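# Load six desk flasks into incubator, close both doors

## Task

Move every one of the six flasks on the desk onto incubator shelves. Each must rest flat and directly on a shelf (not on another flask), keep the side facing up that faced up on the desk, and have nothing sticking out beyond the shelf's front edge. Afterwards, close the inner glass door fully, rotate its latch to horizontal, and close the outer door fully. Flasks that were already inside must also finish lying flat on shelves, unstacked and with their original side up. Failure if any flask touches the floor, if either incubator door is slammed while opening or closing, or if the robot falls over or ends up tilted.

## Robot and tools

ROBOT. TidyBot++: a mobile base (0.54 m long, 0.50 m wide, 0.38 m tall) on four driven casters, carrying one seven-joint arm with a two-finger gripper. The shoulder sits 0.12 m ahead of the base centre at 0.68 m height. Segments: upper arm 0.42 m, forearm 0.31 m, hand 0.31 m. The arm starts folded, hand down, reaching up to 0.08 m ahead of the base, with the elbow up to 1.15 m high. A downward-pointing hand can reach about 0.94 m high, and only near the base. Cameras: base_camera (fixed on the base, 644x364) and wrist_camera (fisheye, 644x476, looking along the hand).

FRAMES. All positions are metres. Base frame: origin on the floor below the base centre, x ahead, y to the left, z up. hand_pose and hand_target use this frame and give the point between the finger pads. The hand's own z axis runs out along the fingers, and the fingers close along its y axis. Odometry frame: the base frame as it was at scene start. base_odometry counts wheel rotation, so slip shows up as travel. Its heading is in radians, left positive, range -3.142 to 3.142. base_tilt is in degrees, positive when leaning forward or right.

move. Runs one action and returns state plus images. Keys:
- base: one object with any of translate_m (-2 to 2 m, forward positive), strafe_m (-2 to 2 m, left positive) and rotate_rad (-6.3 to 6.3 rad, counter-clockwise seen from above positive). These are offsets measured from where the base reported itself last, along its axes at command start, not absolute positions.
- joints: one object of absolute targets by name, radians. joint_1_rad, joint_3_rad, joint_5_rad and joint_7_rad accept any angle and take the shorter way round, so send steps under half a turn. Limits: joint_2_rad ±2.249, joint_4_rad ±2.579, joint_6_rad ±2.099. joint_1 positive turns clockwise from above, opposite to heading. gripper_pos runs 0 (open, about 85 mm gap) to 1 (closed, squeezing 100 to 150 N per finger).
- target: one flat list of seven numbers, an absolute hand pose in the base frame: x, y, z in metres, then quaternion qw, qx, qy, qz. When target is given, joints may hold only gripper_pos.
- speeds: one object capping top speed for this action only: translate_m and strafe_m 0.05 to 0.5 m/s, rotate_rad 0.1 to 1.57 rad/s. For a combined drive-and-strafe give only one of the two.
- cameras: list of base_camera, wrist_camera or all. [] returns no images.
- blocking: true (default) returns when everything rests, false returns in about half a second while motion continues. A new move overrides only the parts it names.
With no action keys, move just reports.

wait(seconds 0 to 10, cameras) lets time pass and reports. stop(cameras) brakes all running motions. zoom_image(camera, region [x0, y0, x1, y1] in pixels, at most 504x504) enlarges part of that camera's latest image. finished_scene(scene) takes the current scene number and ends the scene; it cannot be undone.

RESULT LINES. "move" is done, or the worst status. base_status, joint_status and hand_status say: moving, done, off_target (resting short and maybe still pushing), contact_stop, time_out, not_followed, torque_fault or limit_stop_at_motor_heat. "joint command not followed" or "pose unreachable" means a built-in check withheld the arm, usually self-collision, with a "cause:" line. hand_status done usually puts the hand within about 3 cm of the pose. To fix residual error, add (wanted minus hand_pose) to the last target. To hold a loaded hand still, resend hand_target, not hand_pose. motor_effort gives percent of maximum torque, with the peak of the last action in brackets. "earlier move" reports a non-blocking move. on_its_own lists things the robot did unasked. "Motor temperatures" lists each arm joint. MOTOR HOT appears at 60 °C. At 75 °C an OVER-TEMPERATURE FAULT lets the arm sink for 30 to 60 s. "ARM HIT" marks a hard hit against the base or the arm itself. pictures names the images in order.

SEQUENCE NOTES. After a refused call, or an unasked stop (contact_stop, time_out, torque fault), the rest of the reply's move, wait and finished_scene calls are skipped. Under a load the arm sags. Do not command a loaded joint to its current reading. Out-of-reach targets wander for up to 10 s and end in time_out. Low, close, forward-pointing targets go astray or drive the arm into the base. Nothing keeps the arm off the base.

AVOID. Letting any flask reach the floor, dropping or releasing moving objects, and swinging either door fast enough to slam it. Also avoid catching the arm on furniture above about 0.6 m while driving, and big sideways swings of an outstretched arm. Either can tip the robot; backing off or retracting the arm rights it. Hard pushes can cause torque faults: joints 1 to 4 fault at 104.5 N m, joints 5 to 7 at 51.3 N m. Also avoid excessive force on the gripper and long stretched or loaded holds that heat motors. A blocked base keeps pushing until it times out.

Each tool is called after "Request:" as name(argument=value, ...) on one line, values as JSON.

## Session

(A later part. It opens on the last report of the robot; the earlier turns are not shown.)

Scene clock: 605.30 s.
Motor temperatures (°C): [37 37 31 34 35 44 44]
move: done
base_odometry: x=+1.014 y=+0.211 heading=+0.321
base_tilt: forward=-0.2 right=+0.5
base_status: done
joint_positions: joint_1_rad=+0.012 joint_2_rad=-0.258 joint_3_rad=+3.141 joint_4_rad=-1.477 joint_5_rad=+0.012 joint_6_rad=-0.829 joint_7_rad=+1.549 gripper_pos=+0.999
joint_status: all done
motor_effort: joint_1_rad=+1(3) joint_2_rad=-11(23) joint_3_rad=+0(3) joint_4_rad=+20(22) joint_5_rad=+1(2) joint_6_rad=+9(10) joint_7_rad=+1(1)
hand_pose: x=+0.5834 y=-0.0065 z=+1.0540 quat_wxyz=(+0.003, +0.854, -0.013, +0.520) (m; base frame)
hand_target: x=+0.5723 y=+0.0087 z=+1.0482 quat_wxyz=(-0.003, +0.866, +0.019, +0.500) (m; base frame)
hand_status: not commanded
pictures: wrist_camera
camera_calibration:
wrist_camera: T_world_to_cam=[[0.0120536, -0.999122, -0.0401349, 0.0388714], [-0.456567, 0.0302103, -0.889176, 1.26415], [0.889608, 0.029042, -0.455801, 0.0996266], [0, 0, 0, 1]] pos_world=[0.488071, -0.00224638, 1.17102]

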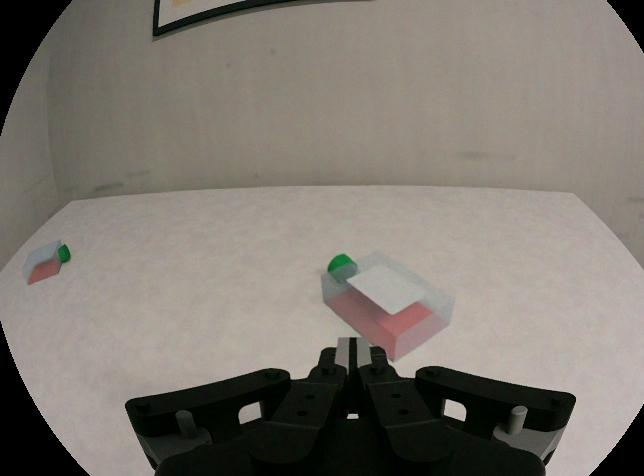

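Request:
move(base={"translate_m": 0.028, "strafe_m": 0.006}, joints={"joint_2_rad": -0.06, "joint_4_rad": -1.65, "joint_6_rad": -0.46}, cameras=["wrist_camera"])

Request:
move(base={"translate_m": 0.0254, "strafe_m": -0.0544}, speeds={"strafe_m": 0.1}, cameras=["wrist_camera"])

Scene clock: 610.60 s.
Motor temperatures (°C): [37 36 31 34 35 44 44]
move: done
base_odometry: x=+1.039 y=+0.226 heading=+0.321
base_tilt: forward=-0.1 right=+0.6
base_status: done
joint_positions: joint_1_rad=+0.012 joint_2_rad=-0.062 joint_3_rad=+3.141 joint_4_rad=-1.651 joint_5_rad=+0.012 joint_6_rad=-0.524 joint_7_rad=+1.549 gripper_pos=+0.999
joint_status: all done
motor_effort: joint_1_rad=+1(1) joint_2_rad=-19(24) joint_3_rad=+0(1) joint_4_rad=+21(24) joint_5_rad=+1(1) joint_6_rad=+9(10) joint_7_rad=+1(1)
hand_pose: x=+0.6739 y=-0.0068 z=+0.9353 quat_wxyz=(+0.002, +0.871, -0.012, +0.492) (m; base frame)
hand_target: x=+0.6843 y=+0.0055 z=+0.9523 quat_wxyz=(+0.000, +0.855, +0.013, +0.519) (m; base frame)
hand_status: not commanded
pictures: wrist_camera
camera_calibration:
wrist_camera: T_world_to_cam=[[0.0128696, -0.999065, -0.0412786, 0.0332822], [-0.513765, 0.0288092, -0.857447, 1.20889], [0.857835, 0.0322424, -0.512913, 0.0398907], [0, 0, 0, 1]] pos_world=[0.586439, -0.00286239, 1.0584]

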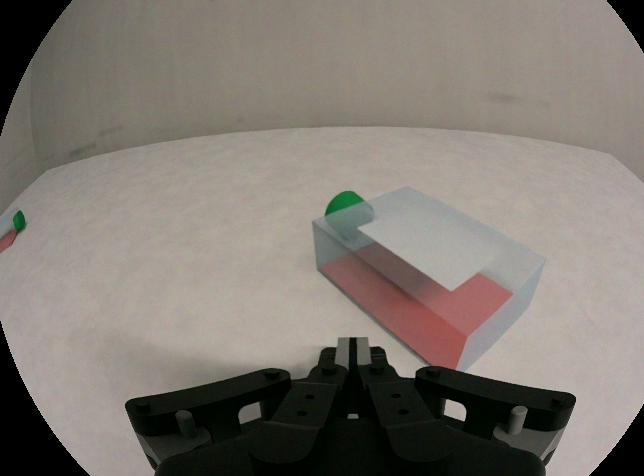

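Scene clock: 611.73 s.
Motor temperatures (°C): [37 36 31 34 35 44 44]
move: done
base_odometry: x=+1.081 y=+0.182 heading=+0.321
base_tilt: forward=-0.1 right=+0.6
base_status: done
joint_positions: joint_1_rad=+0.010 joint_2_rad=-0.062 joint_3_rad=+3.141 joint_4_rad=-1.651 joint_5_rad=+0.012 joint_6_rad=-0.523 joint_7_rad=+1.549 gripper_pos=+0.999
joint_status: not commanded
motor_effort: joint_1_rad=+0(2) joint_2_rad=-20(21) joint_3_rad=+0(2) joint_4_rad=+21(22) joint_5_rad=+1(2) joint_6_rad=+8(9) joint_7_rad=+0(1)
hand_pose: x=+0.6740 y=-0.0057 z=+0.9361 quat_wxyz=(+0.002, +0.870, -0.011, +0.493) (m; base frame)
hand_target: x=+0.6843 y=+0.0055 z=+0.9523 quat_wxyz=(+0.000, +0.855, +0.013, +0.519) (m; base frame)
hand_status: not commanded
pictures: wrist_camera
camera_calibration:
wrist_camera: T_world_to_cam=[[0.0148503, -0.99904, -0.0412082, 0.0329639], [-0.511797, 0.02781, -0.858656, 1.20944], [0.858978, 0.0338416, -0.510893, 0.0374574], [0, 0, 0, 1]] pos_world=[0.586322, -0.00196989, 1.05899]

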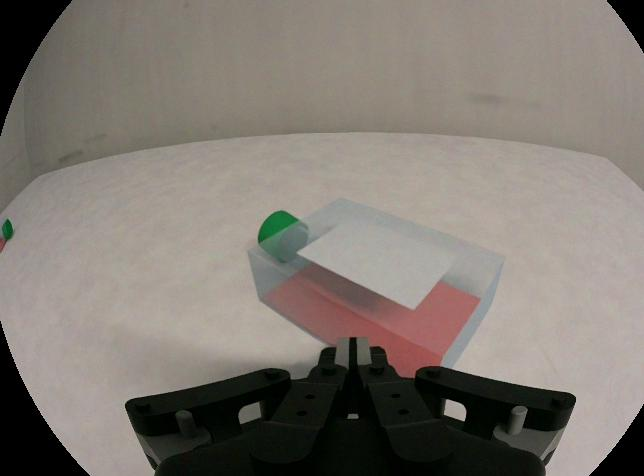

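Request:
move(base={"translate_m": 0.0283, "strafe_m": -0.0283}, speeds={"strafe_m": 0.1}, cameras=["wrist_camera"])

Scene clock: 614.50 s.
Motor temperatures (°C): [37 36 31 34 35 44 44]
move: done
base_odometry: x=+1.116 y=+0.164 heading=+0.321
base_tilt: forward=-0.2 right=+0.6
base_status: done
joint_positions: joint_1_rad=+0.009 joint_2_rad=-0.064 joint_3_rad=+3.141 joint_4_rad=-1.651 joint_5_rad=+0.012 joint_6_rad=-0.522 joint_7_rad=+1.549 gripper_pos=+0.999
joint_status: not commanded
motor_effort: joint_1_rad=+1(3) joint_2_rad=-19(21) joint_3_rad=+0(3) joint_4_rad=+21(22) joint_5_rad=+1(2) joint_6_rad=+8(10) joint_7_rad=+0(1)
hand_pose: x=+0.6737 y=-0.0052 z=+0.9374 quat_wxyz=(+0.002, +0.869, -0.010, +0.494) (m; base frame)
hand_target: x=+0.6843 y=+0.0055 z=+0.9523 quat_wxyz=(+0.000, +0.855, +0.013, +0.519) (m; base frame)
hand_status: not commanded
pictures: wrist_camera
camera_calibration:
wrist_camera: T_world_to_cam=[[0.0159125, -0.999027, -0.0411413, 0.0328181], [-0.509307, 0.02731, -0.860152, 1.21003], [0.860438, 0.0346408, -0.508376, 0.0350391], [0, 0, 0, 1]] pos_world=[0.585607, -0.00147365, 1.05997]

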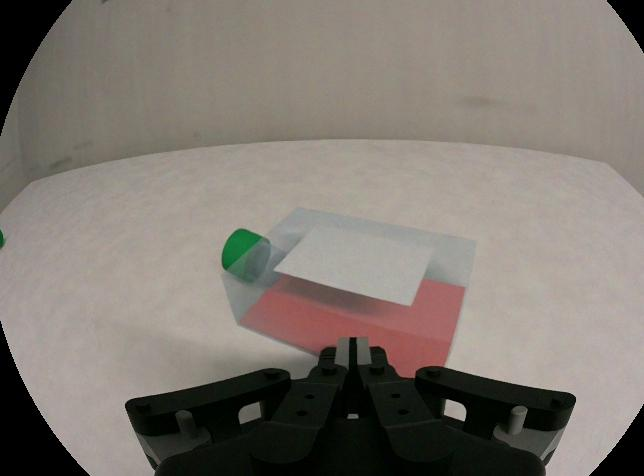

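Request:
move(base={"translate_m": -0.01, "strafe_m": -0.026}, speeds={"strafe_m": 0.1}, cameras=[])

Request:
move(base={"translate_m": 0.05, "strafe_m": -0.02}, speeds={"translate_m": 0.1}, cameras=["wrist_camera"])

Scene clock: 617.87 s.
Motor temperatures (°C): [37 36 31 34 35 44 44]
move: done
base_odometry: x=+1.115 y=+0.136 heading=+0.321
base_tilt: forward=-0.2 right=+0.6
base_status: done
joint_positions: joint_1_rad=+0.009 joint_2_rad=-0.064 joint_3_rad=+3.141 joint_4_rad=-1.651 joint_5_rad=+0.012 joint_6_rad=-0.521 joint_7_rad=+1.549 gripper_pos=+0.999
joint_status: not commanded
motor_effort: joint_1_rad=+1(2) joint_2_rad=-19(21) joint_3_rad=+0(3) joint_4_rad=+22(22) joint_5_rad=+0(2) joint_6_rad=+9(9) joint_7_rad=+1(1)
hand_pose: x=+0.6738 y=-0.0049 z=+0.9375 quat_wxyz=(+0.001, +0.869, -0.010, +0.494) (m; base frame)
hand_target: x=+0.6843 y=+0.0055 z=+0.9523 quat_wxyz=(+0.000, +0.855, +0.013, +0.519) (m; base frame)
hand_status: not commanded
pictures: none
No camera images: "cameras" was empty.

Scene clock: 619.00 s.
Motor temperatures (°C): [37 36 31 34 35 44 44]
move: done
base_odometry: x=+1.169 y=+0.133 heading=+0.321
base_tilt: forward=-0.1 right=+0.6
base_status: done
joint_positions: joint_1_rad=+0.009 joint_2_rad=-0.064 joint_3_rad=+3.141 joint_4_rad=-1.651 joint_5_rad=+0.012 joint_6_rad=-0.520 joint_7_rad=+1.549 gripper_pos=+0.999
joint_status: not commanded
motor_effort: joint_1_rad=+1(1) joint_2_rad=-19(21) joint_3_rad=+0(1) joint_4_rad=+22(23) joint_5_rad=+1(1) joint_6_rad=+9(9) joint_7_rad=+1(1)
hand_pose: x=+0.6739 y=-0.0049 z=+0.9377 quat_wxyz=(+0.001, +0.869, -0.010, +0.495) (m; base frame)
hand_target: x=+0.6843 y=+0.0055 z=+0.9523 quat_wxyz=(+0.000, +0.855, +0.013, +0.519) (m; base frame)
hand_status: not commanded
pictures: wrist_camera
camera_calibration:
wrist_camera: T_world_to_cam=[[0.0165465, -0.999017, -0.0411192, 0.0327313], [-0.508239, 0.0270121, -0.860793, 1.21038], [0.861057, 0.0351415, -0.507292, 0.033587], [0, 0, 0, 1]] pos_world=[0.585699, -0.00117603, 1.06027]

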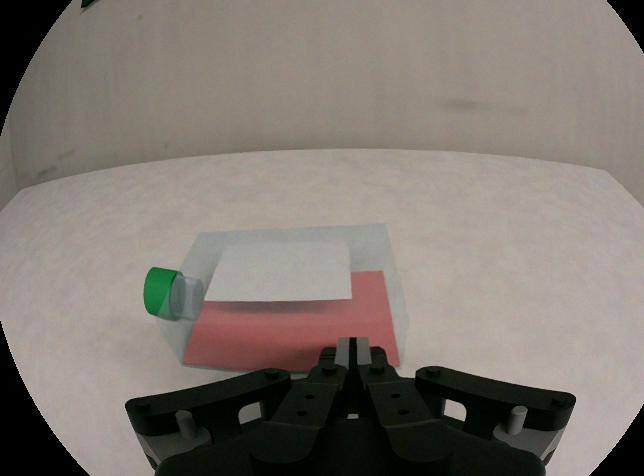

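Request:
move(base={"translate_m": -0.01, "strafe_m": -0.016}, speeds={"strafe_m": 0.1}, cameras=[])

Request:
move(base={"translate_m": 0.055, "strafe_m": -0.008}, speeds={"translate_m": 0.1}, cameras=["wrist_camera"])

Scene clock: 623.37 s.
Motor temperatures (°C): [37 36 31 34 35 44 44]
move: done
base_odometry: x=+1.165 y=+0.114 heading=+0.321
base_tilt: forward=-0.2 right=+0.6
base_status: done
joint_positions: joint_1_rad=+0.008 joint_2_rad=-0.066 joint_3_rad=+3.141 joint_4_rad=-1.651 joint_5_rad=+0.012 joint_6_rad=-0.520 joint_7_rad=+1.549 gripper_pos=+0.999
joint_status: not commanded
motor_effort: joint_1_rad=+1(3) joint_2_rad=-19(21) joint_3_rad=+1(3) joint_4_rad=+21(22) joint_5_rad=+1(1) joint_6_rad=+8(9) joint_7_rad=+0(1)
hand_pose: x=+0.6734 y=-0.0046 z=+0.9391 quat_wxyz=(+0.001, +0.868, -0.010, +0.496) (m; base frame)
hand_target: x=+0.6843 y=+0.0055 z=+0.9523 quat_wxyz=(+0.000, +0.855, +0.013, +0.519) (m; base frame)
hand_status: not commanded
pictures: none
No camera images: "cameras" was empty.

Scene clock: 624.50 s.
Motor temperatures (°C): [37 36 31 34 35 44 44]
move: done
base_odometry: x=+1.220 y=+0.124 heading=+0.321
base_tilt: forward=-0.1 right=+0.5
base_status: done
joint_positions: joint_1_rad=+0.008 joint_2_rad=-0.064 joint_3_rad=+3.141 joint_4_rad=-1.651 joint_5_rad=+0.012 joint_6_rad=-0.519 joint_7_rad=+1.549 gripper_pos=+0.999
joint_status: not commanded
motor_effort: joint_1_rad=+1(1) joint_2_rad=-19(21) joint_3_rad=+0(1) joint_4_rad=+22(22) joint_5_rad=+1(2) joint_6_rad=+9(9) joint_7_rad=+0(1)
hand_pose: x=+0.6740 y=-0.0046 z=+0.9382 quat_wxyz=(+0.001, +0.869, -0.010, +0.495) (m; base frame)
hand_target: x=+0.6843 y=+0.0055 z=+0.9523 quat_wxyz=(+0.000, +0.855, +0.013, +0.519) (m; base frame)
hand_status: not commanded
pictures: wrist_camera
camera_calibration:
wrist_camera: T_world_to_cam=[[0.0171807, -0.999008, -0.0410951, 0.0325457], [-0.507169, 0.0267137, -0.861432, 1.21062], [0.861675, 0.0356422, -0.506207, 0.0323097], [0, 0, 0, 1]] pos_world=[0.585592, -0.000978408, 1.06056]

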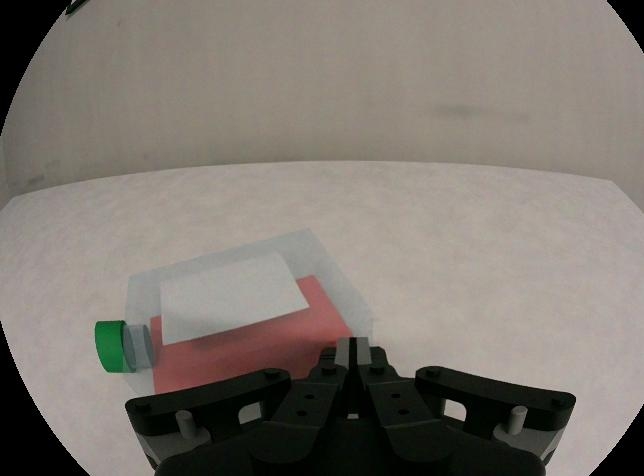

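Request:
move(base={"translate_m": -0.1}, joints={"joint_1_rad": 0.0, "joint_2_rad": 0.3, "joint_4_rad": -0.956, "joint_5_rad": 0.985, "joint_6_rad": -1.12, "joint_7_rad": 0.296, "gripper_pos": 0.0}, cameras=[])

Request:
move(base={"strafe_m": 0.463}, cameras=["wrist_camera"])

Scene clock: 631.73 s.
Motor temperatures (°C): [37 36 31 34 35 44 44]
move: done
base_odometry: x=+1.125 y=+0.092 heading=+0.321
base_tilt: forward=-0.1 right=+0.6
base_status: done
joint_positions: joint_1_rad=+0.008 joint_2_rad=+0.280 joint_3_rad=+3.141 joint_4_rad=-0.979 joint_5_rad=+0.926 joint_6_rad=-1.048 joint_7_rad=+0.372 gripper_pos=+0.000
joint_status: all done
motor_effort: joint_1_rad=+1(2) joint_2_rad=-29(31) joint_3_rad=+1(2) joint_4_rad=+19(23) joint_5_rad=+7(7) joint_6_rad=+6(10) joint_7_rad=+1(2)
hand_pose: x=+0.7306 y=-0.2189 z=+1.0761 quat_wxyz=(+0.164, +0.700, -0.425, +0.550) (m; base frame)
hand_target: x=+0.7193 y=-0.2323 z=+1.0755 quat_wxyz=(+0.183, +0.676, -0.461, +0.545) (m; base frame)
hand_status: not commanded
pictures: none
No camera images: "cameras" was empty.

Scene clock: 634.00 s.
Motor temperatures (°C): [37 37 31 34 35 44 44]
move: done
base_odometry: x=+0.979 y=+0.532 heading=+0.321
base_tilt: forward=-0.1 right=+0.5
base_status: done
joint_positions: joint_1_rad=-0.001 joint_2_rad=+0.281 joint_3_rad=+3.141 joint_4_rad=-0.978 joint_5_rad=+0.931 joint_6_rad=-1.051 joint_7_rad=+0.370 gripper_pos=+0.000
joint_status: not commanded
motor_effort: joint_1_rad=+1(4) joint_2_rad=-29(31) joint_3_rad=+1(3) joint_4_rad=+19(20) joint_5_rad=+7(8) joint_6_rad=+6(7) joint_7_rad=+1(1)
hand_pose: x=+0.7319 y=-0.2147 z=+1.0759 quat_wxyz=(+0.164, +0.701, -0.423, +0.550) (m; base frame)
hand_target: x=+0.7193 y=-0.2323 z=+1.0755 quat_wxyz=(+0.183, +0.676, -0.461, +0.545) (m; base frame)
hand_status: not commanded
pictures: wrist_camera
camera_calibration:
wrist_camera: T_world_to_cam=[[-0.742969, -0.616298, -0.261101, 0.702489], [-0.0272291, 0.417603, -0.908222, 1.1473], [0.668772, -0.667671, -0.327047, -0.142961], [0, 0, 0, 1]] pos_world=[0.648776, -0.141625, 1.17867]

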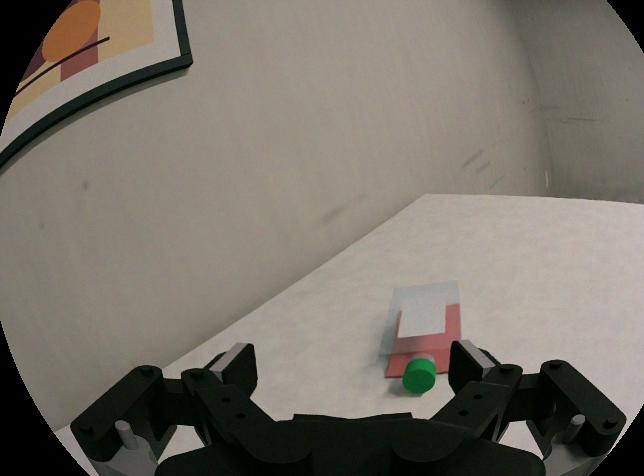

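Request:
move(base={"translate_m": 0.01, "strafe_m": -0.033}, joints={"joint_2_rad": 0.309, "joint_4_rad": -1.22}, cameras=[])

Request:
move(joints={"joint_4_rad": -1.262}, cameras=["wrist_camera"])

Scene clock: 637.07 s.
Motor temperatures (°C): [37 37 31 34 35 44 44]
move: done
base_odometry: x=+0.999 y=+0.504 heading=+0.322
base_tilt: forward=-0.2 right=+0.6
base_status: done
joint_positions: joint_1_rad=+0.004 joint_2_rad=+0.295 joint_3_rad=+3.141 joint_4_rad=-1.213 joint_5_rad=+0.935 joint_6_rad=-1.052 joint_7_rad=+0.370 gripper_pos=+0.000
joint_status: all done
motor_effort: joint_1_rad=+1(4) joint_2_rad=-30(32) joint_3_rad=+1(3) joint_4_rad=+19(21) joint_5_rad=+7(8) joint_6_rad=+4(6) joint_7_rad=+0(1)
hand_pose: x=+0.7185 y=-0.2183 z=+0.9530 quat_wxyz=(+0.218, +0.763, -0.401, +0.459) (m; base frame)
hand_target: x=+0.7030 y=-0.2323 z=+0.9464 quat_wxyz=(+0.244, +0.744, -0.431, +0.448) (m; base frame)
hand_status: not commanded
pictures: none
No camera images: "cameras" was empty.

Scene clock: 637.80 s.
Motor temperatures (°C): [37 37 31 34 35 44 44]
move: done
base_odometry: x=+0.999 y=+0.504 heading=+0.322
base_tilt: forward=-0.1 right=+0.6
base_status: not commanded
joint_positions: joint_1_rad=+0.004 joint_2_rad=+0.297 joint_3_rad=+3.141 joint_4_rad=-1.255 joint_5_rad=+0.935 joint_6_rad=-1.054 joint_7_rad=+0.370 gripper_pos=+0.000
joint_status: all done
motor_effort: joint_1_rad=+1(1) joint_2_rad=-30(31) joint_3_rad=+1(1) joint_4_rad=+19(21) joint_5_rad=+7(8) joint_6_rad=+4(5) joint_7_rad=+0(1)
hand_pose: x=+0.7127 y=-0.2184 z=+0.9315 quat_wxyz=(+0.228, +0.773, -0.396, +0.441) (m; base frame)
hand_target: x=+0.6969 y=-0.2323 z=+0.9273 quat_wxyz=(+0.253, +0.753, -0.426, +0.432) (m; base frame)
hand_status: not commanded
pictures: wrist_camera
camera_calibration:
wrist_camera: T_world_to_cam=[[-0.790654, -0.611468, -0.0311966, 0.469147], [-0.287373, 0.415613, -0.86295, 1.15991], [0.540632, -0.67333, -0.504325, 0.0754406], [0, 0, 0, 1]] pos_world=[0.663473, -0.144406, 1.05362]

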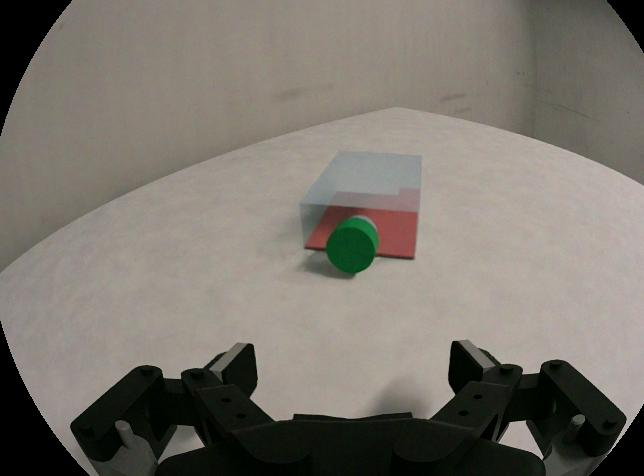

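Request:
move(base={"translate_m": 0.0633, "strafe_m": -0.0862}, speeds={"strafe_m": 0.12}, joints={"joint_4_rad": -1.268, "gripper_pos": 0.2}, cameras=["wrist_camera"])

Scene clock: 640.73 s.
Motor temperatures (°C): [37 37 31 34 35 44 44]
move: done
base_odometry: x=+1.086 y=+0.442 heading=+0.322
base_tilt: forward=-0.1 right=+0.6
base_status: done
joint_positions: joint_1_rad=+0.003 joint_2_rad=+0.299 joint_3_rad=+3.141 joint_4_rad=-1.260 joint_5_rad=+0.935 joint_6_rad=-1.054 joint_7_rad=+0.370 gripper_pos=+0.200
joint_status: all done
motor_effort: joint_1_rad=+0(3) joint_2_rad=-30(32) joint_3_rad=+1(3) joint_4_rad=+19(20) joint_5_rad=+6(8) joint_6_rad=+4(5) joint_7_rad=+1(1)
hand_pose: x=+0.7125 y=-0.2181 z=+0.9287 quat_wxyz=(+0.229, +0.774, -0.395, +0.439) (m; base frame)
hand_target: x=+0.6960 y=-0.2323 z=+0.9246 quat_wxyz=(+0.254, +0.754, -0.425, +0.430) (m; base frame)
hand_status: not commanded
pictures: wrist_camera
camera_calibration:
wrist_camera: T_world_to_cam=[[-0.790668, -0.611663, -0.0266828, 0.464824], [-0.292373, 0.41551, -0.861318, 1.15933], [0.537924, -0.673215, -0.507365, 0.0791624], [0, 0, 0, 1]] pos_world=[0.663896, -0.144106, 1.05112]

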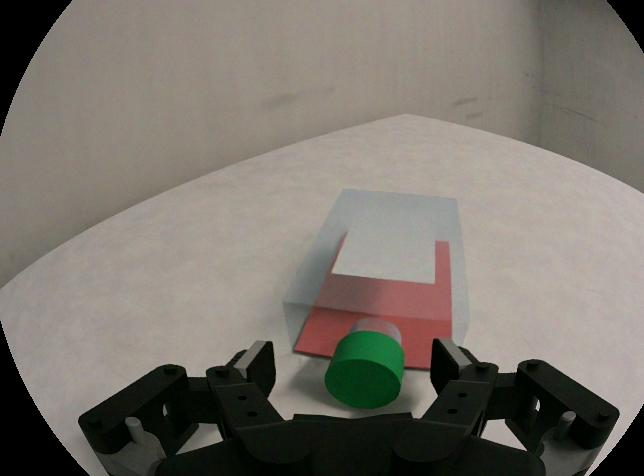

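Request:
move(joints={"gripper_pos": 0.85}, cameras=["wrist_camera"])

Scene clock: 641.93 s.
Motor temperatures (°C): [37 37 31 34 35 44 44]
move: off_target
base_odometry: x=+1.086 y=+0.442 heading=+0.322
base_tilt: forward=-0.1 right=+0.5
base_status: not commanded
joint_positions: joint_1_rad=+0.003 joint_2_rad=+0.299 joint_3_rad=+3.141 joint_4_rad=-1.260 joint_5_rad=+0.937 joint_6_rad=-1.054 joint_7_rad=+0.370 gripper_pos=+0.677
joint_status: gripper_pos off_target (ended at +0.677, target +0.850)
motor_effort: joint_1_rad=+1(1) joint_2_rad=-29(31) joint_3_rad=+1(2) joint_4_rad=+19(20) joint_5_rad=+7(8) joint_6_rad=+4(4) joint_7_rad=+0(1)
hand_pose: x=+0.7124 y=-0.2185 z=+0.9292 quat_wxyz=(+0.229, +0.774, -0.395, +0.439) (m; base frame)
hand_target: x=+0.6960 y=-0.2323 z=+0.9246 quat_wxyz=(+0.254, +0.754, -0.425, +0.430) (m; base frame)
hand_status: not commanded
pictures: wrist_camera
camera_calibration:
wrist_camera: T_world_to_cam=[[-0.79072, -0.611653, -0.0253366, 0.463398], [-0.292449, 0.413779, -0.862126, 1.16027], [0.537805, -0.674291, -0.506061, 0.0777997], [0, 0, 0, 1]] pos_world=[0.663897, -0.144197, 1.05141]

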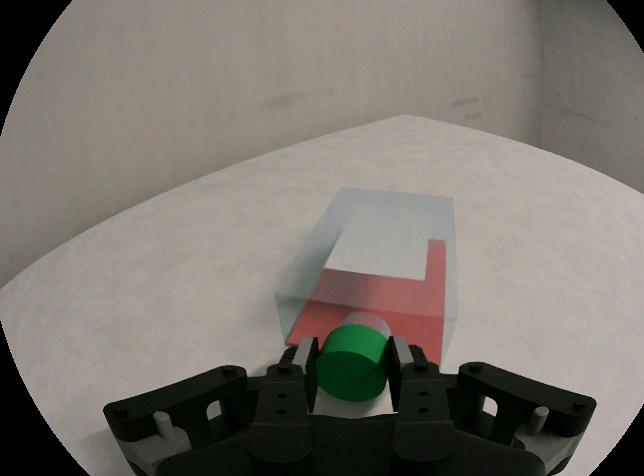

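Request:
move(joints={"joint_4_rad": -1.2}, cameras=[])

Request:
move(joints={"joint_4_rad": -0.98}, cameras=[])

Request:
move(base={"translate_m": -0.45}, cameras=["wrist_camera"])

Scene clock: 644.63 s.
Motor temperatures (°C): [37 37 31 34 35 44 44]
move: done
base_odometry: x=+1.086 y=+0.442 heading=+0.322
base_tilt: forward=-0.1 right=+0.6
base_status: not commanded
joint_positions: joint_1_rad=+0.003 joint_2_rad=+0.301 joint_3_rad=+3.141 joint_4_rad=-1.221 joint_5_rad=+0.937 joint_6_rad=-1.057 joint_7_rad=+0.369 gripper_pos=+0.677
joint_status: all done
motor_effort: joint_1_rad=+1(1) joint_2_rad=-31(32) joint_3_rad=+1(2) joint_4_rad=+20(21) joint_5_rad=+7(9) joint_6_rad=+4(5) joint_7_rad=+0(1)
hand_pose: x=+0.7177 y=-0.2189 z=+0.9457 quat_wxyz=(+0.223, +0.765, -0.400, +0.452) (m; base frame)
hand_target: x=+0.7057 y=-0.2323 z=+0.9555 quat_wxyz=(+0.240, +0.739, -0.434, +0.456) (m; base frame)
hand_status: not commanded
pictures: none
No camera images: "cameras" was empty.

Scene clock: 645.87 s.
Motor temperatures (°C): [37 37 31 34 35 44 44]
move: done
base_odometry: x=+1.086 y=+0.442 heading=+0.322
base_tilt: forward=-0.1 right=+0.6
base_status: not commanded
joint_positions: joint_1_rad=+0.003 joint_2_rad=+0.301 joint_3_rad=+3.141 joint_4_rad=-1.004 joint_5_rad=+0.937 joint_6_rad=-1.057 joint_7_rad=+0.369 gripper_pos=+0.677
joint_status: all done
motor_effort: joint_1_rad=+1(1) joint_2_rad=-31(33) joint_3_rad=+1(1) joint_4_rad=+20(21) joint_5_rad=+7(9) joint_6_rad=+6(7) joint_7_rad=+0(2)
hand_pose: x=+0.7362 y=-0.2189 z=+1.0515 quat_wxyz=(+0.178, +0.712, -0.422, +0.533) (m; base frame)
hand_target: x=+0.7224 y=-0.2323 z=+1.0587 quat_wxyz=(+0.191, +0.685, -0.458, +0.534) (m; base frame)
hand_status: not commanded
pictures: none
No camera images: "cameras" was empty.

Scene clock: 648.10 s.
Motor temperatures (°C): [37 37 31 34 35 44 44]
move: done
base_odometry: x=+0.659 y=+0.300 heading=+0.322
base_tilt: forward=-0.2 right=+0.6
base_status: done
joint_positions: joint_1_rad=+0.003 joint_2_rad=+0.298 joint_3_rad=+3.141 joint_4_rad=-1.002 joint_5_rad=+0.937 joint_6_rad=-1.060 joint_7_rad=+0.369 gripper_pos=+0.677
joint_status: not commanded
motor_effort: joint_1_rad=+1(2) joint_2_rad=-31(34) joint_3_rad=+1(2) joint_4_rad=+20(21) joint_5_rad=+7(8) joint_6_rad=+5(7) joint_7_rad=+1(1)
hand_pose: x=+0.7346 y=-0.2192 z=+1.0534 quat_wxyz=(+0.178, +0.711, -0.423, +0.533) (m; base frame)
hand_target: x=+0.7224 y=-0.2323 z=+1.0587 quat_wxyz=(+0.191, +0.685, -0.458, +0.534) (m; base frame)
hand_status: not commanded
pictures: wrist_camera
camera_calibration:
wrist_camera: T_world_to_cam=[[-0.761728, -0.607701, -0.224655, 0.673133], [-0.0634694, 0.415068, -0.907574, 1.15419], [0.644781, -0.677066, -0.354739, -0.110319], [0, 0, 0, 1]] pos_world=[0.657132, -0.144697, 1.1596]

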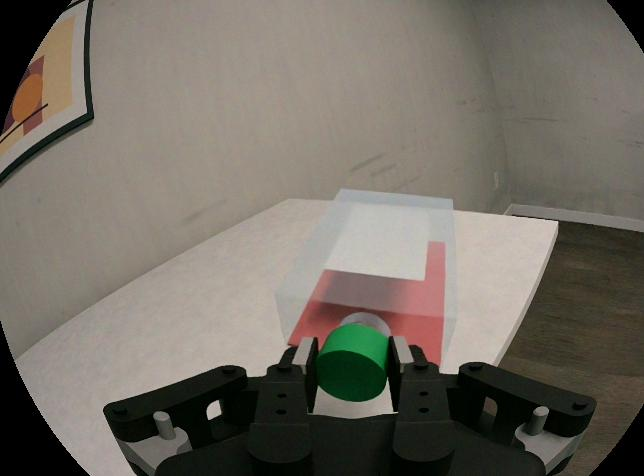

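Request:
move(base={"translate_m": -0.25}, joints={"joint_2_rad": -0.042, "joint_4_rad": -1.33, "joint_5_rad": -0.03, "joint_6_rad": -0.84, "joint_7_rad": 1.62}, cameras=[])

Request:
move(base={"translate_m": -0.53, "strafe_m": -1.007, "rotate_rad": -1.512}, speeds={"rotate_rad": 1.1}, cameras=[])

Request:
move(joints={"joint_2_rad": 0.34, "joint_4_rad": -2.2, "joint_6_rad": 0.5}, cameras=["wrist_camera"])

Scene clock: 653.33 s.
Motor temperatures (°C): [37 37 31 34 35 44 44]
move: done
base_odometry: x=+0.422 y=+0.220 heading=+0.322
base_tilt: forward=-0.2 right=+0.6
base_status: done
joint_positions: joint_1_rad=+0.003 joint_2_rad=-0.046 joint_3_rad=+3.141 joint_4_rad=-1.324 joint_5_rad=+0.028 joint_6_rad=-0.909 joint_7_rad=+1.544 gripper_pos=+0.677
joint_status: all done
motor_effort: joint_1_rad=+1(2) joint_2_rad=-20(35) joint_3_rad=+0(2) joint_4_rad=+22(22) joint_5_rad=+2(8) joint_6_rad=+9(10) joint_7_rad=+0(1)
hand_pose: x=+0.6548 y=-0.0068 z=+1.0127 quat_wxyz=(+0.008, +0.888, -0.011, +0.459) (m; base frame)
hand_target: x=+0.6674 y=+0.0083 z=+1.0254 quat_wxyz=(-0.003, +0.874, +0.018, +0.486) (m; base frame)
hand_status: not commanded
pictures: none
No camera images: "cameras" was empty.

Scene clock: 657.23 s.
Motor temperatures (°C): [37 37 31 34 35 44 44]
move: done
base_odometry: x=+0.238 y=-0.903 heading=-1.190
base_tilt: forward=-0.1 right=+0.6
base_status: done
joint_positions: joint_1_rad=-0.001 joint_2_rad=-0.039 joint_3_rad=+3.140 joint_4_rad=-1.326 joint_5_rad=+0.015 joint_6_rad=-0.904 joint_7_rad=+1.546 gripper_pos=+0.677
joint_status: not commanded
motor_effort: joint_1_rad=+1(4) joint_2_rad=-20(23) joint_3_rad=+0(4) joint_4_rad=+22(22) joint_5_rad=+1(3) joint_6_rad=+9(10) joint_7_rad=+1(1)
hand_pose: x=+0.6579 y=-0.0005 z=+1.0090 quat_wxyz=(+0.001, +0.889, -0.008, +0.457) (m; base frame)
hand_target: x=+0.6674 y=+0.0083 z=+1.0254 quat_wxyz=(-0.003, +0.874, +0.018, +0.486) (m; base frame)
hand_status: not commanded
pictures: none
No camera images: "cameras" was empty.

Scene clock: 659.80 s.
Motor temperatures (°C): [37 37 31 34 35 44 44]
move: done
base_odometry: x=+0.238 y=-0.903 heading=-1.190
base_tilt: forward=-0.1 right=+0.6
base_status: not commanded
joint_positions: joint_1_rad=-0.001 joint_2_rad=+0.324 joint_3_rad=+3.140 joint_4_rad=-2.191 joint_5_rad=+0.015 joint_6_rad=+0.430 joint_7_rad=+1.546 gripper_pos=+0.677
joint_status: all done
motor_effort: joint_1_rad=+1(1) joint_2_rad=-27(30) joint_3_rad=+0(1) joint_4_rad=+15(22) joint_5_rad=+1(1) joint_6_rad=+9(11) joint_7_rad=+0(1)
hand_pose: x=+0.7080 y=+0.0053 z=+0.6727 quat_wxyz=(-0.007, +0.864, -0.002, +0.504) (m; base frame)
hand_target: x=+0.7149 y=-0.0031 z=+0.6785 quat_wxyz=(+0.012, +0.852, +0.006, +0.523) (m; base frame)
hand_status: not commanded
pictures: wrist_camera
camera_calibration:
wrist_camera: T_world_to_cam=[[0.0399769, -0.998146, -0.0458906, 0.0180283], [-0.490362, 0.0204182, -0.87128, 0.993676], [0.870601, 0.0573341, -0.488637, -0.150009], [0, 0, 0, 1]] pos_world=[0.617138, 0.00630642, 0.793297]

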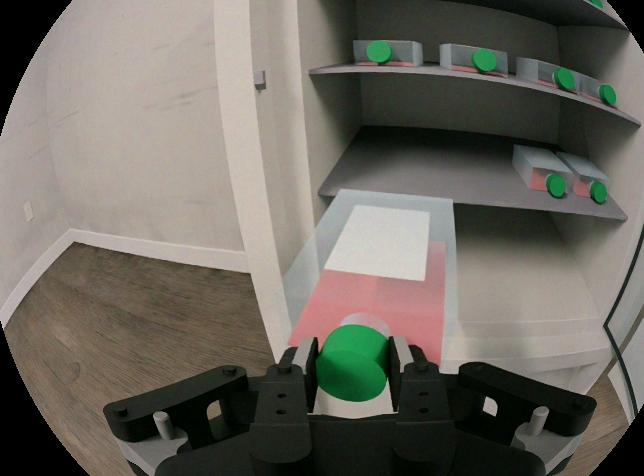

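Request:
move(base={"translate_m": 0.235, "strafe_m": -0.044}, speeds={"translate_m": 0.3}, joints={"joint_2_rad": 0.385, "joint_4_rad": -2.22, "joint_6_rad": 0.565}, cameras=["wrist_camera"])

Scene clock: 664.23 s.
Motor temperatures (°C): [37 37 31 34 35 44 44]
move: done
base_odometry: x=+0.285 y=-1.138 heading=-1.190
base_tilt: forward=-0.2 right=+0.6
base_status: done
joint_positions: joint_1_rad=-0.001 joint_2_rad=+0.374 joint_3_rad=+3.140 joint_4_rad=-2.218 joint_5_rad=+0.015 joint_6_rad=+0.503 joint_7_rad=+1.546 gripper_pos=+0.677
joint_status: all done
motor_effort: joint_1_rad=+1(2) joint_2_rad=-28(29) joint_3_rad=+0(1) joint_4_rad=+14(16) joint_5_rad=+2(2) joint_6_rad=+9(11) joint_7_rad=+0(1)
hand_pose: x=+0.7073 y=+0.0056 z=+0.6509 quat_wxyz=(-0.007, +0.865, -0.002, +0.502) (m; base frame)
hand_target: x=+0.7153 y=-0.0036 z=+0.6608 quat_wxyz=(+0.013, +0.852, +0.006, +0.523) (m; base frame)
hand_status: not commanded
pictures: wrist_camera
camera_calibration:
wrist_camera: T_world_to_cam=[[0.0403611, -0.998076, -0.0470688, 0.0178236], [-0.493911, 0.0210206, -0.869258, 0.975532], [0.868575, 0.058332, -0.492112, -0.156287], [0, 0, 0, 1]] pos_world=[0.616854, 0.0063996, 0.771918]

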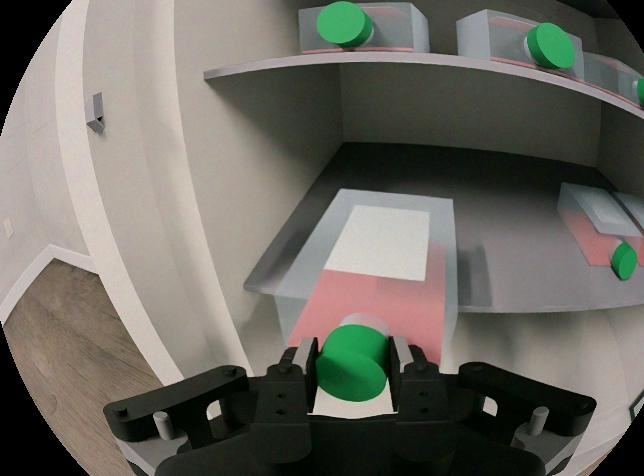

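Request:
move(base={"translate_m": 0.125, "strafe_m": -0.006}, speeds={"translate_m": 0.15}, cameras=["wrist_camera"])

Scene clock: 667.10 s.
Motor temperatures (°C): [37 37 31 34 35 44 44]
move: done
base_odometry: x=+0.325 y=-1.256 heading=-1.191
base_tilt: forward=-0.2 right=+0.6
base_status: done
joint_positions: joint_1_rad=-0.001 joint_2_rad=+0.377 joint_3_rad=+3.140 joint_4_rad=-2.220 joint_5_rad=+0.015 joint_6_rad=+0.503 joint_7_rad=+1.546 gripper_pos=+0.677
joint_status: not commanded
motor_effort: joint_1_rad=+0(1) joint_2_rad=-28(29) joint_3_rad=+0(1) joint_4_rad=+14(15) joint_5_rad=+0(1) joint_6_rad=+10(11) joint_7_rad=+0(1)
hand_pose: x=+0.7066 y=+0.0056 z=+0.6490 quat_wxyz=(-0.007, +0.866, -0.002, +0.501) (m; base frame)
hand_target: x=+0.7153 y=-0.0036 z=+0.6608 quat_wxyz=(+0.013, +0.852, +0.006, +0.523) (m; base frame)
hand_status: not commanded
pictures: wrist_camera
camera_calibration:
wrist_camera: T_world_to_cam=[[0.040252, -0.998078, -0.0471219, 0.0178688], [-0.49683, 0.0209246, -0.867596, 0.974532], [0.866914, 0.0583341, -0.495033, -0.153545], [0, 0, 0, 1]] pos_world=[0.616568, 0.00639975, 0.770332]

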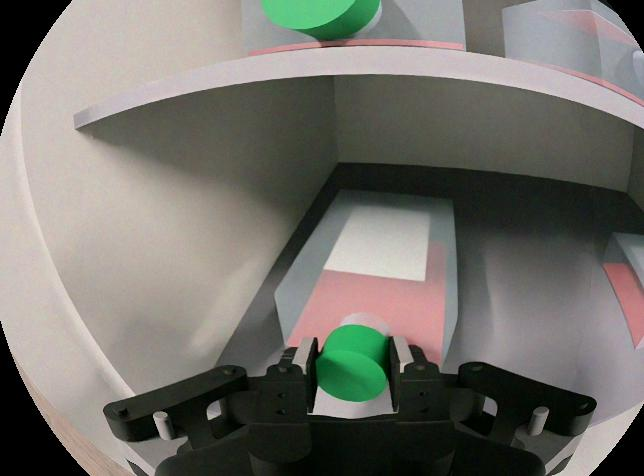

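Request:
move(joints={"joint_2_rad": 0.41, "joint_4_rad": -2.23, "joint_6_rad": 0.6}, cameras=[])

Request:
move(joints={"joint_2_rad": 0.43, "joint_4_rad": -2.24, "joint_6_rad": 0.625}, cameras=["wrist_camera"])

Scene clock: 669.63 s.
Motor temperatures (°C): [37 37 31 34 35 44 44]
move: done
base_odometry: x=+0.325 y=-1.256 heading=-1.191
base_tilt: forward=-0.1 right=+0.6
base_status: not commanded
joint_positions: joint_1_rad=-0.001 joint_2_rad=+0.397 joint_3_rad=+3.140 joint_4_rad=-2.223 joint_5_rad=+0.015 joint_6_rad=+0.538 joint_7_rad=+1.546 gripper_pos=+0.677
joint_status: all done
motor_effort: joint_1_rad=+1(1) joint_2_rad=-28(30) joint_3_rad=+0(0) joint_4_rad=+13(15) joint_5_rad=+1(1) joint_6_rad=+10(10) joint_7_rad=+0(1)
hand_pose: x=+0.7097 y=+0.0057 z=+0.6448 quat_wxyz=(-0.007, +0.863, -0.002, +0.505) (m; base frame)
hand_target: x=+0.7155 y=-0.0039 z=+0.6513 quat_wxyz=(+0.014, +0.852, +0.006, +0.523) (m; base frame)
hand_status: not commanded
pictures: none
No camera images: "cameras" was empty.

Scene clock: 670.30 s.
Motor temperatures (°C): [37 37 31 34 35 44 44]
move: done
base_odometry: x=+0.325 y=-1.256 heading=-1.191
base_tilt: forward=-0.1 right=+0.6
base_status: not commanded
joint_positions: joint_1_rad=-0.001 joint_2_rad=+0.416 joint_3_rad=+3.140 joint_4_rad=-2.232 joint_5_rad=+0.015 joint_6_rad=+0.563 joint_7_rad=+1.546 gripper_pos=+0.677
joint_status: all done
motor_effort: joint_1_rad=+1(1) joint_2_rad=-29(29) joint_3_rad=+0(0) joint_4_rad=+13(14) joint_5_rad=+1(1) joint_6_rad=+9(10) joint_7_rad=+1(1)
hand_pose: x=+0.7090 y=+0.0058 z=+0.6367 quat_wxyz=(-0.008, +0.864, -0.002, +0.504) (m; base frame)
hand_target: x=+0.7141 y=-0.0041 z=+0.6420 quat_wxyz=(+0.014, +0.853, +0.006, +0.521) (m; base frame)
hand_status: not commanded
pictures: wrist_camera
camera_calibration:
wrist_camera: T_world_to_cam=[[0.0410233, -0.998018, -0.0477175, 0.0172592], [-0.490083, 0.0215193, -0.87141, 0.962581], [0.87071, 0.0591337, -0.488229, -0.168825], [0, 0, 0, 1]] pos_world=[0.618034, 0.00649409, 0.757201]

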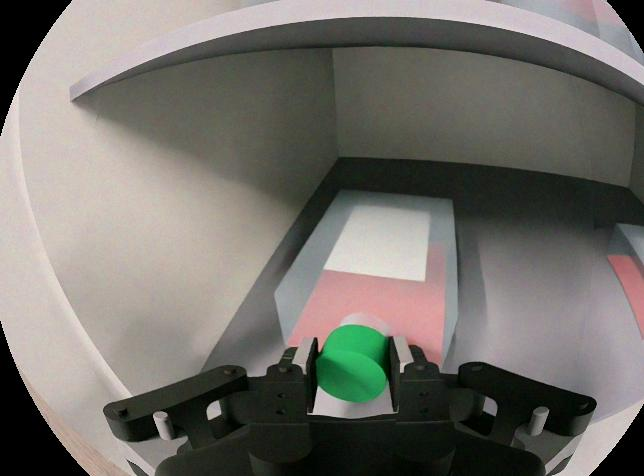

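Request:
move(joints={"joint_2_rad": 0.44, "joint_4_rad": -2.257, "joint_6_rad": 0.635}, cameras=[])

Request:
move(joints={"joint_2_rad": 0.45, "joint_4_rad": -2.267, "joint_6_rad": 0.65}, cameras=["wrist_camera"])

Scene clock: 674.90 s.
Motor temperatures (°C): [37 37 31 34 35 44 44]
move: done
base_odometry: x=+0.325 y=-1.256 heading=-1.191
base_tilt: forward=-0.1 right=+0.5
base_status: not commanded
joint_positions: joint_1_rad=-0.001 joint_2_rad=+0.425 joint_3_rad=+3.140 joint_4_rad=-2.250 joint_5_rad=+0.015 joint_6_rad=+0.572 joint_7_rad=+1.546 gripper_pos=+0.677
joint_status: all done
motor_effort: joint_1_rad=+1(1) joint_2_rad=-28(29) joint_3_rad=+0(0) joint_4_rad=+13(14) joint_5_rad=+0(1) joint_6_rad=+10(10) joint_7_rad=+1(1)
hand_pose: x=+0.7021 y=+0.0059 z=+0.6265 quat_wxyz=(-0.008, +0.868, -0.002, +0.496) (m; base frame)
hand_target: x=+0.7078 y=-0.0042 z=+0.6318 quat_wxyz=(+0.014, +0.858, +0.006, +0.514) (m; base frame)
hand_status: not commanded
pictures: none
No camera images: "cameras" was empty.

Scene clock: 675.43 s.
Motor temperatures (°C): [37 37 31 34 35 44 44]
move: done
base_odometry: x=+0.325 y=-1.256 heading=-1.191
base_tilt: forward=-0.1 right=+0.6
base_status: not commanded
joint_positions: joint_1_rad=-0.001 joint_2_rad=+0.434 joint_3_rad=+3.140 joint_4_rad=-2.259 joint_5_rad=+0.015 joint_6_rad=+0.588 joint_7_rad=+1.547 gripper_pos=+0.677
joint_status: all done
motor_effort: joint_1_rad=+0(1) joint_2_rad=-28(29) joint_3_rad=+0(0) joint_4_rad=+12(13) joint_5_rad=+1(1) joint_6_rad=+8(10) joint_7_rad=+0(1)
hand_pose: x=+0.7003 y=+0.0059 z=+0.6221 quat_wxyz=(-0.008, +0.868, -0.002, +0.496) (m; base frame)
hand_target: x=+0.7052 y=-0.0043 z=+0.6260 quat_wxyz=(+0.014, +0.859, +0.006, +0.512) (m; base frame)
hand_status: not commanded
pictures: wrist_camera
camera_calibration:
wrist_camera: T_world_to_cam=[[0.0405667, -0.998009, -0.0483004, 0.0177274], [-0.506597, 0.0211224, -0.861924, 0.951389], [0.861228, 0.0594342, -0.504731, -0.151369], [0, 0, 0, 1]] pos_world=[0.611615, 0.006593, 0.744481]

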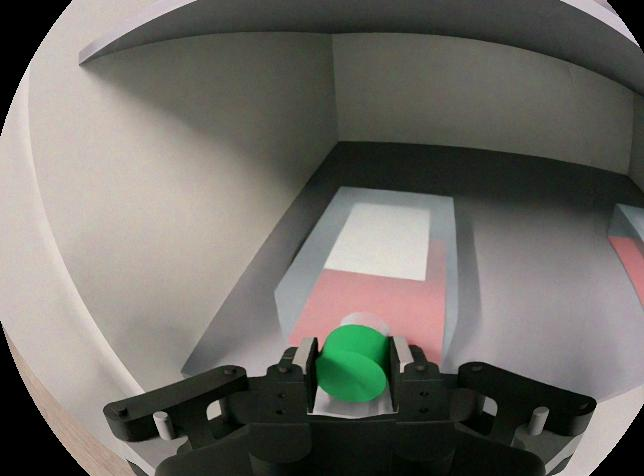

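Request:
move(joints={"joint_2_rad": 0.455, "joint_4_rad": -2.277, "joint_6_rad": 0.665}, cameras=["wrist_camera"])

Scene clock: 676.57 s.
Motor temperatures (°C): [37 37 31 34 35 44 44]
move: done
base_odometry: x=+0.325 y=-1.256 heading=-1.191
base_tilt: forward=-0.1 right=+0.5
base_status: not commanded
joint_positions: joint_1_rad=-0.001 joint_2_rad=+0.437 joint_3_rad=+3.140 joint_4_rad=-2.267 joint_5_rad=+0.015 joint_6_rad=+0.604 joint_7_rad=+1.547 gripper_pos=+0.677
joint_status: all done
motor_effort: joint_1_rad=+0(1) joint_2_rad=-28(29) joint_3_rad=+0(0) joint_4_rad=+12(13) joint_5_rad=+0(1) joint_6_rad=+9(10) joint_7_rad=+0(1)
hand_pose: x=+0.6988 y=+0.0060 z=+0.6212 quat_wxyz=(-0.008, +0.867, -0.002, +0.497) (m; base frame)
hand_target: x=+0.7028 y=-0.0044 z=+0.6232 quat_wxyz=(+0.014, +0.859, +0.006, +0.512) (m; base frame)
hand_status: not commanded
pictures: wrist_camera
camera_calibration:
wrist_camera: T_world_to_cam=[[0.0409457, -0.997997, -0.0482301, 0.0174563], [-0.502925, 0.021124, -0.864072, 0.948502], [0.86336, 0.0596362, -0.501052, -0.15438], [0, 0, 0, 1]] pos_world=[0.609596, 0.00659182, 0.743064]

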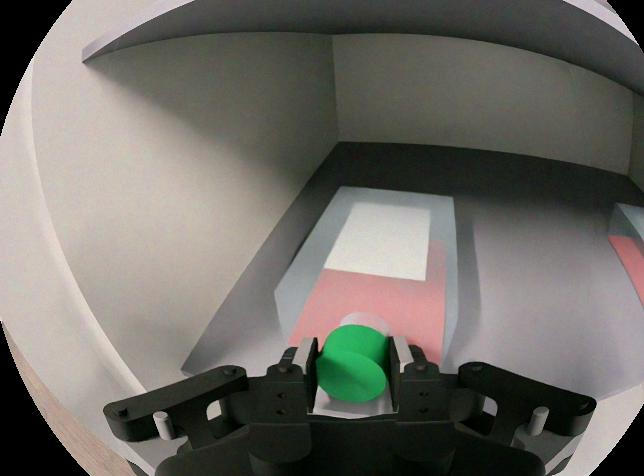

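Request:
move(joints={"gripper_pos": 0.45}, cameras=["wrist_camera"])

Request:
move(base={"translate_m": -0.15}, speeds={"translate_m": 0.25}, cameras=["wrist_camera"])

Scene clock: 677.77 s.
Motor temperatures (°C): [37 37 31 34 35 44 44]
move: done
base_odometry: x=+0.325 y=-1.256 heading=-1.191
base_tilt: forward=-0.2 right=+0.6
base_status: not commanded
joint_positions: joint_1_rad=-0.001 joint_2_rad=+0.437 joint_3_rad=+3.140 joint_4_rad=-2.267 joint_5_rad=+0.015 joint_6_rad=+0.604 joint_7_rad=+1.547 gripper_pos=+0.450
joint_status: all done
motor_effort: joint_1_rad=+1(1) joint_2_rad=-27(28) joint_3_rad=+0(0) joint_4_rad=+12(12) joint_5_rad=+1(1) joint_6_rad=+9(10) joint_7_rad=+1(1)
hand_pose: x=+0.6988 y=+0.0060 z=+0.6212 quat_wxyz=(-0.008, +0.867, -0.002, +0.497) (m; base frame)
hand_target: x=+0.7028 y=-0.0044 z=+0.6232 quat_wxyz=(+0.014, +0.859, +0.006, +0.512) (m; base frame)
hand_status: not commanded
pictures: wrist_camera
camera_calibration:
wrist_camera: T_world_to_cam=[[0.0409457, -0.997997, -0.0482301, 0.0174563], [-0.502925, 0.021124, -0.864072, 0.948502], [0.86336, 0.0596362, -0.501052, -0.15438], [0, 0, 0, 1]] pos_world=[0.609596, 0.00659182, 0.743064]

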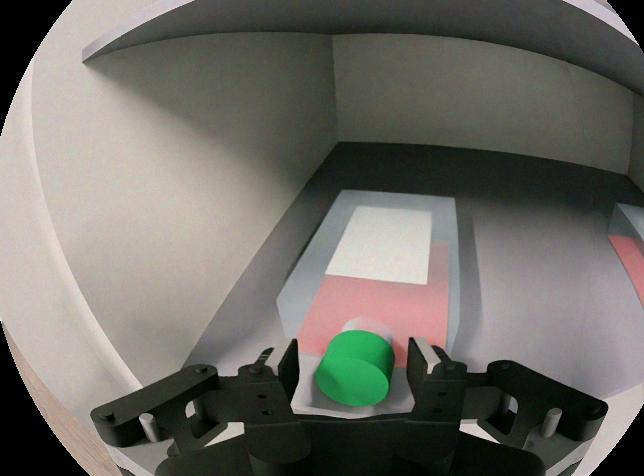

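Scene clock: 679.23 s.
Motor temperatures (°C): [37 37 31 34 35 44 44]
move: done
base_odometry: x=+0.269 y=-1.117 heading=-1.191
base_tilt: forward=-0.2 right=+0.6
base_status: done
joint_positions: joint_1_rad=-0.001 joint_2_rad=+0.440 joint_3_rad=+3.140 joint_4_rad=-2.274 joint_5_rad=+0.015 joint_6_rad=+0.606 joint_7_rad=+1.547 gripper_pos=+0.450
joint_status: not commanded
motor_effort: joint_1_rad=+1(2) joint_2_rad=-27(30) joint_3_rad=+0(1) joint_4_rad=+11(14) joint_5_rad=+1(1) joint_6_rad=+9(10) joint_7_rad=+1(1)
hand_pose: x=+0.6959 y=+0.0060 z=+0.6168 quat_wxyz=(-0.008, +0.870, -0.002, +0.494) (m; base frame)
hand_target: x=+0.7028 y=-0.0044 z=+0.6232 quat_wxyz=(+0.014, +0.859, +0.006, +0.512) (m; base frame)
hand_status: not commanded
pictures: wrist_camera
camera_calibration:
wrist_camera: T_world_to_cam=[[0.0405303, -0.997997, -0.0485769, 0.0178656], [-0.51031, 0.0211223, -0.859731, 0.945815], [0.859035, 0.0596344, -0.508432, -0.146558], [0, 0, 0, 1]] pos_world=[0.607833, 0.00659183, 0.739499]

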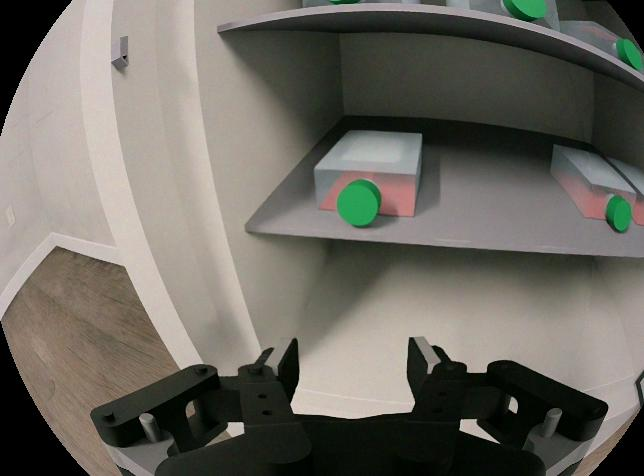

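Request:
move(base={"translate_m": -0.25}, cameras=[])

Request:
move(base={"translate_m": -1.28, "strafe_m": 1.187, "rotate_rad": 1.512}, speeds={"rotate_rad": 1.0}, joints={"joint_1_rad": 0.0, "joint_2_rad": -0.261, "joint_4_rad": -1.4556, "joint_6_rad": -0.9, "gripper_pos": 1.0}, cameras=["wrist_camera"])

Scene clock: 684.67 s.
Motor temperatures (°C): [37 37 31 34 35 44 44]
move: done
base_odometry: x=+0.177 y=-0.885 heading=-1.190
base_tilt: forward=-0.2 right=+0.6
base_status: done
joint_positions: joint_1_rad=-0.001 joint_2_rad=+0.442 joint_3_rad=+3.140 joint_4_rad=-2.277 joint_5_rad=+0.015 joint_6_rad=+0.607 joint_7_rad=+1.547 gripper_pos=+0.450
joint_status: not commanded
motor_effort: joint_1_rad=+1(1) joint_2_rad=-27(29) joint_3_rad=+0(1) joint_4_rad=+11(13) joint_5_rad=+0(1) joint_6_rad=+8(10) joint_7_rad=+1(1)
hand_pose: x=+0.6947 y=+0.0060 z=+0.6153 quat_wxyz=(-0.008, +0.870, -0.002, +0.492) (m; base frame)
hand_target: x=+0.7028 y=-0.0044 z=+0.6232 quat_wxyz=(+0.014, +0.859, +0.006, +0.512) (m; base frame)
hand_status: not commanded
pictures: none
No camera images: "cameras" was empty.

Scene clock: 689.60 s.
Motor temperatures (°C): [37 37 31 34 35 44 44]
move: done
base_odometry: x=+0.803 y=+0.745 heading=+0.322
base_tilt: forward=-0.2 right=+0.5
base_status: done
joint_positions: joint_1_rad=+0.006 joint_2_rad=-0.263 joint_3_rad=+3.141 joint_4_rad=-1.475 joint_5_rad=+0.015 joint_6_rad=-0.828 joint_7_rad=+1.547 gripper_pos=+0.999
joint_status: all done
motor_effort: joint_1_rad=+1(4) joint_2_rad=-11(31) joint_3_rad=+1(3) joint_4_rad=+20(22) joint_5_rad=+1(2) joint_6_rad=+10(10) joint_7_rad=+1(1)
hand_pose: x=+0.5815 y=-0.0042 z=+1.0582 quat_wxyz=(+0.002, +0.852, -0.011, +0.524) (m; base frame)
hand_target: x=+0.5723 y=+0.0087 z=+1.0482 quat_wxyz=(-0.003, +0.866, +0.019, +0.500) (m; base frame)
hand_status: not commanded
pictures: wrist_camera
camera_calibration:
wrist_camera: T_world_to_cam=[[0.0172427, -0.999121, -0.0382012, 0.0363379], [-0.448663, 0.0264126, -0.893311, 1.26674], [0.893535, 0.0325426, -0.447813, 0.0924353], [0, 0, 0, 1]] pos_world=[0.485119, -0.00016007, 1.17438]

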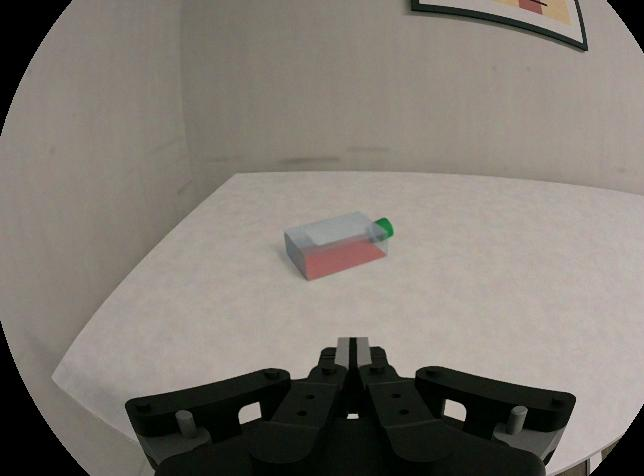

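Request:
zoom_image(camera="wrist_camera", region=[260, 190, 420, 300])

Scaled by 3.150.

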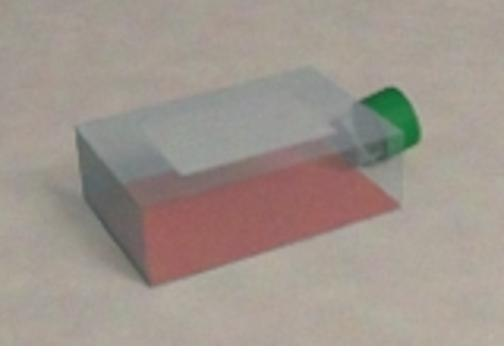

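Request:
move(base={"translate_m": 0.02, "strafe_m": 0.0175}, joints={"joint_2_rad": 0.309, "joint_4_rad": -1.21, "joint_6_rad": -0.52}, cameras=["wrist_camera"])

Scene clock: 705.60 s.
Motor temperatures (°C): [37 37 31 34 35 44 44]
move: done
base_odometry: x=+0.817 y=+0.768 heading=+0.322
base_tilt: forward=-0.1 right=+0.6
base_status: done
joint_positions: joint_1_rad=+0.006 joint_2_rad=+0.300 joint_3_rad=+3.141 joint_4_rad=-1.234 joint_5_rad=+0.015 joint_6_rad=-0.585 joint_7_rad=+1.547 gripper_pos=+0.999
joint_status: all done
motor_effort: joint_1_rad=+1(2) joint_2_rad=-32(35) joint_3_rad=+0(3) joint_4_rad=+21(23) joint_5_rad=+1(2) joint_6_rad=+8(10) joint_7_rad=+0(1)
hand_pose: x=+0.8232 y=-0.0046 z=+0.9328 quat_wxyz=(+0.002, +0.872, -0.009, +0.489) (m; base frame)
hand_target: x=+0.8387 y=+0.0060 z=+0.9585 quat_wxyz=(+0.000, +0.852, +0.014, +0.524) (m; base frame)
hand_status: not commanded
pictures: wrist_camera
camera_calibration:
wrist_camera: T_world_to_cam=[[0.0176733, -0.999044, -0.0399748, 0.0283347], [-0.518861, 0.0250121, -0.854493, 1.28475], [0.854676, 0.0358431, -0.517923, -0.0823029], [0, 0, 0, 1]] pos_world=[0.736448, -0.000876706, 1.05632]

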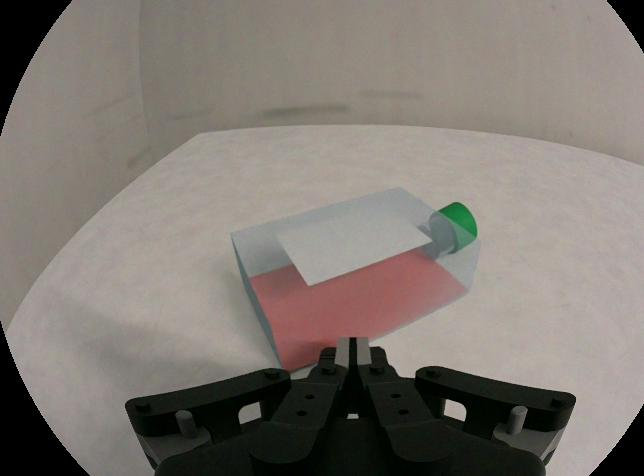

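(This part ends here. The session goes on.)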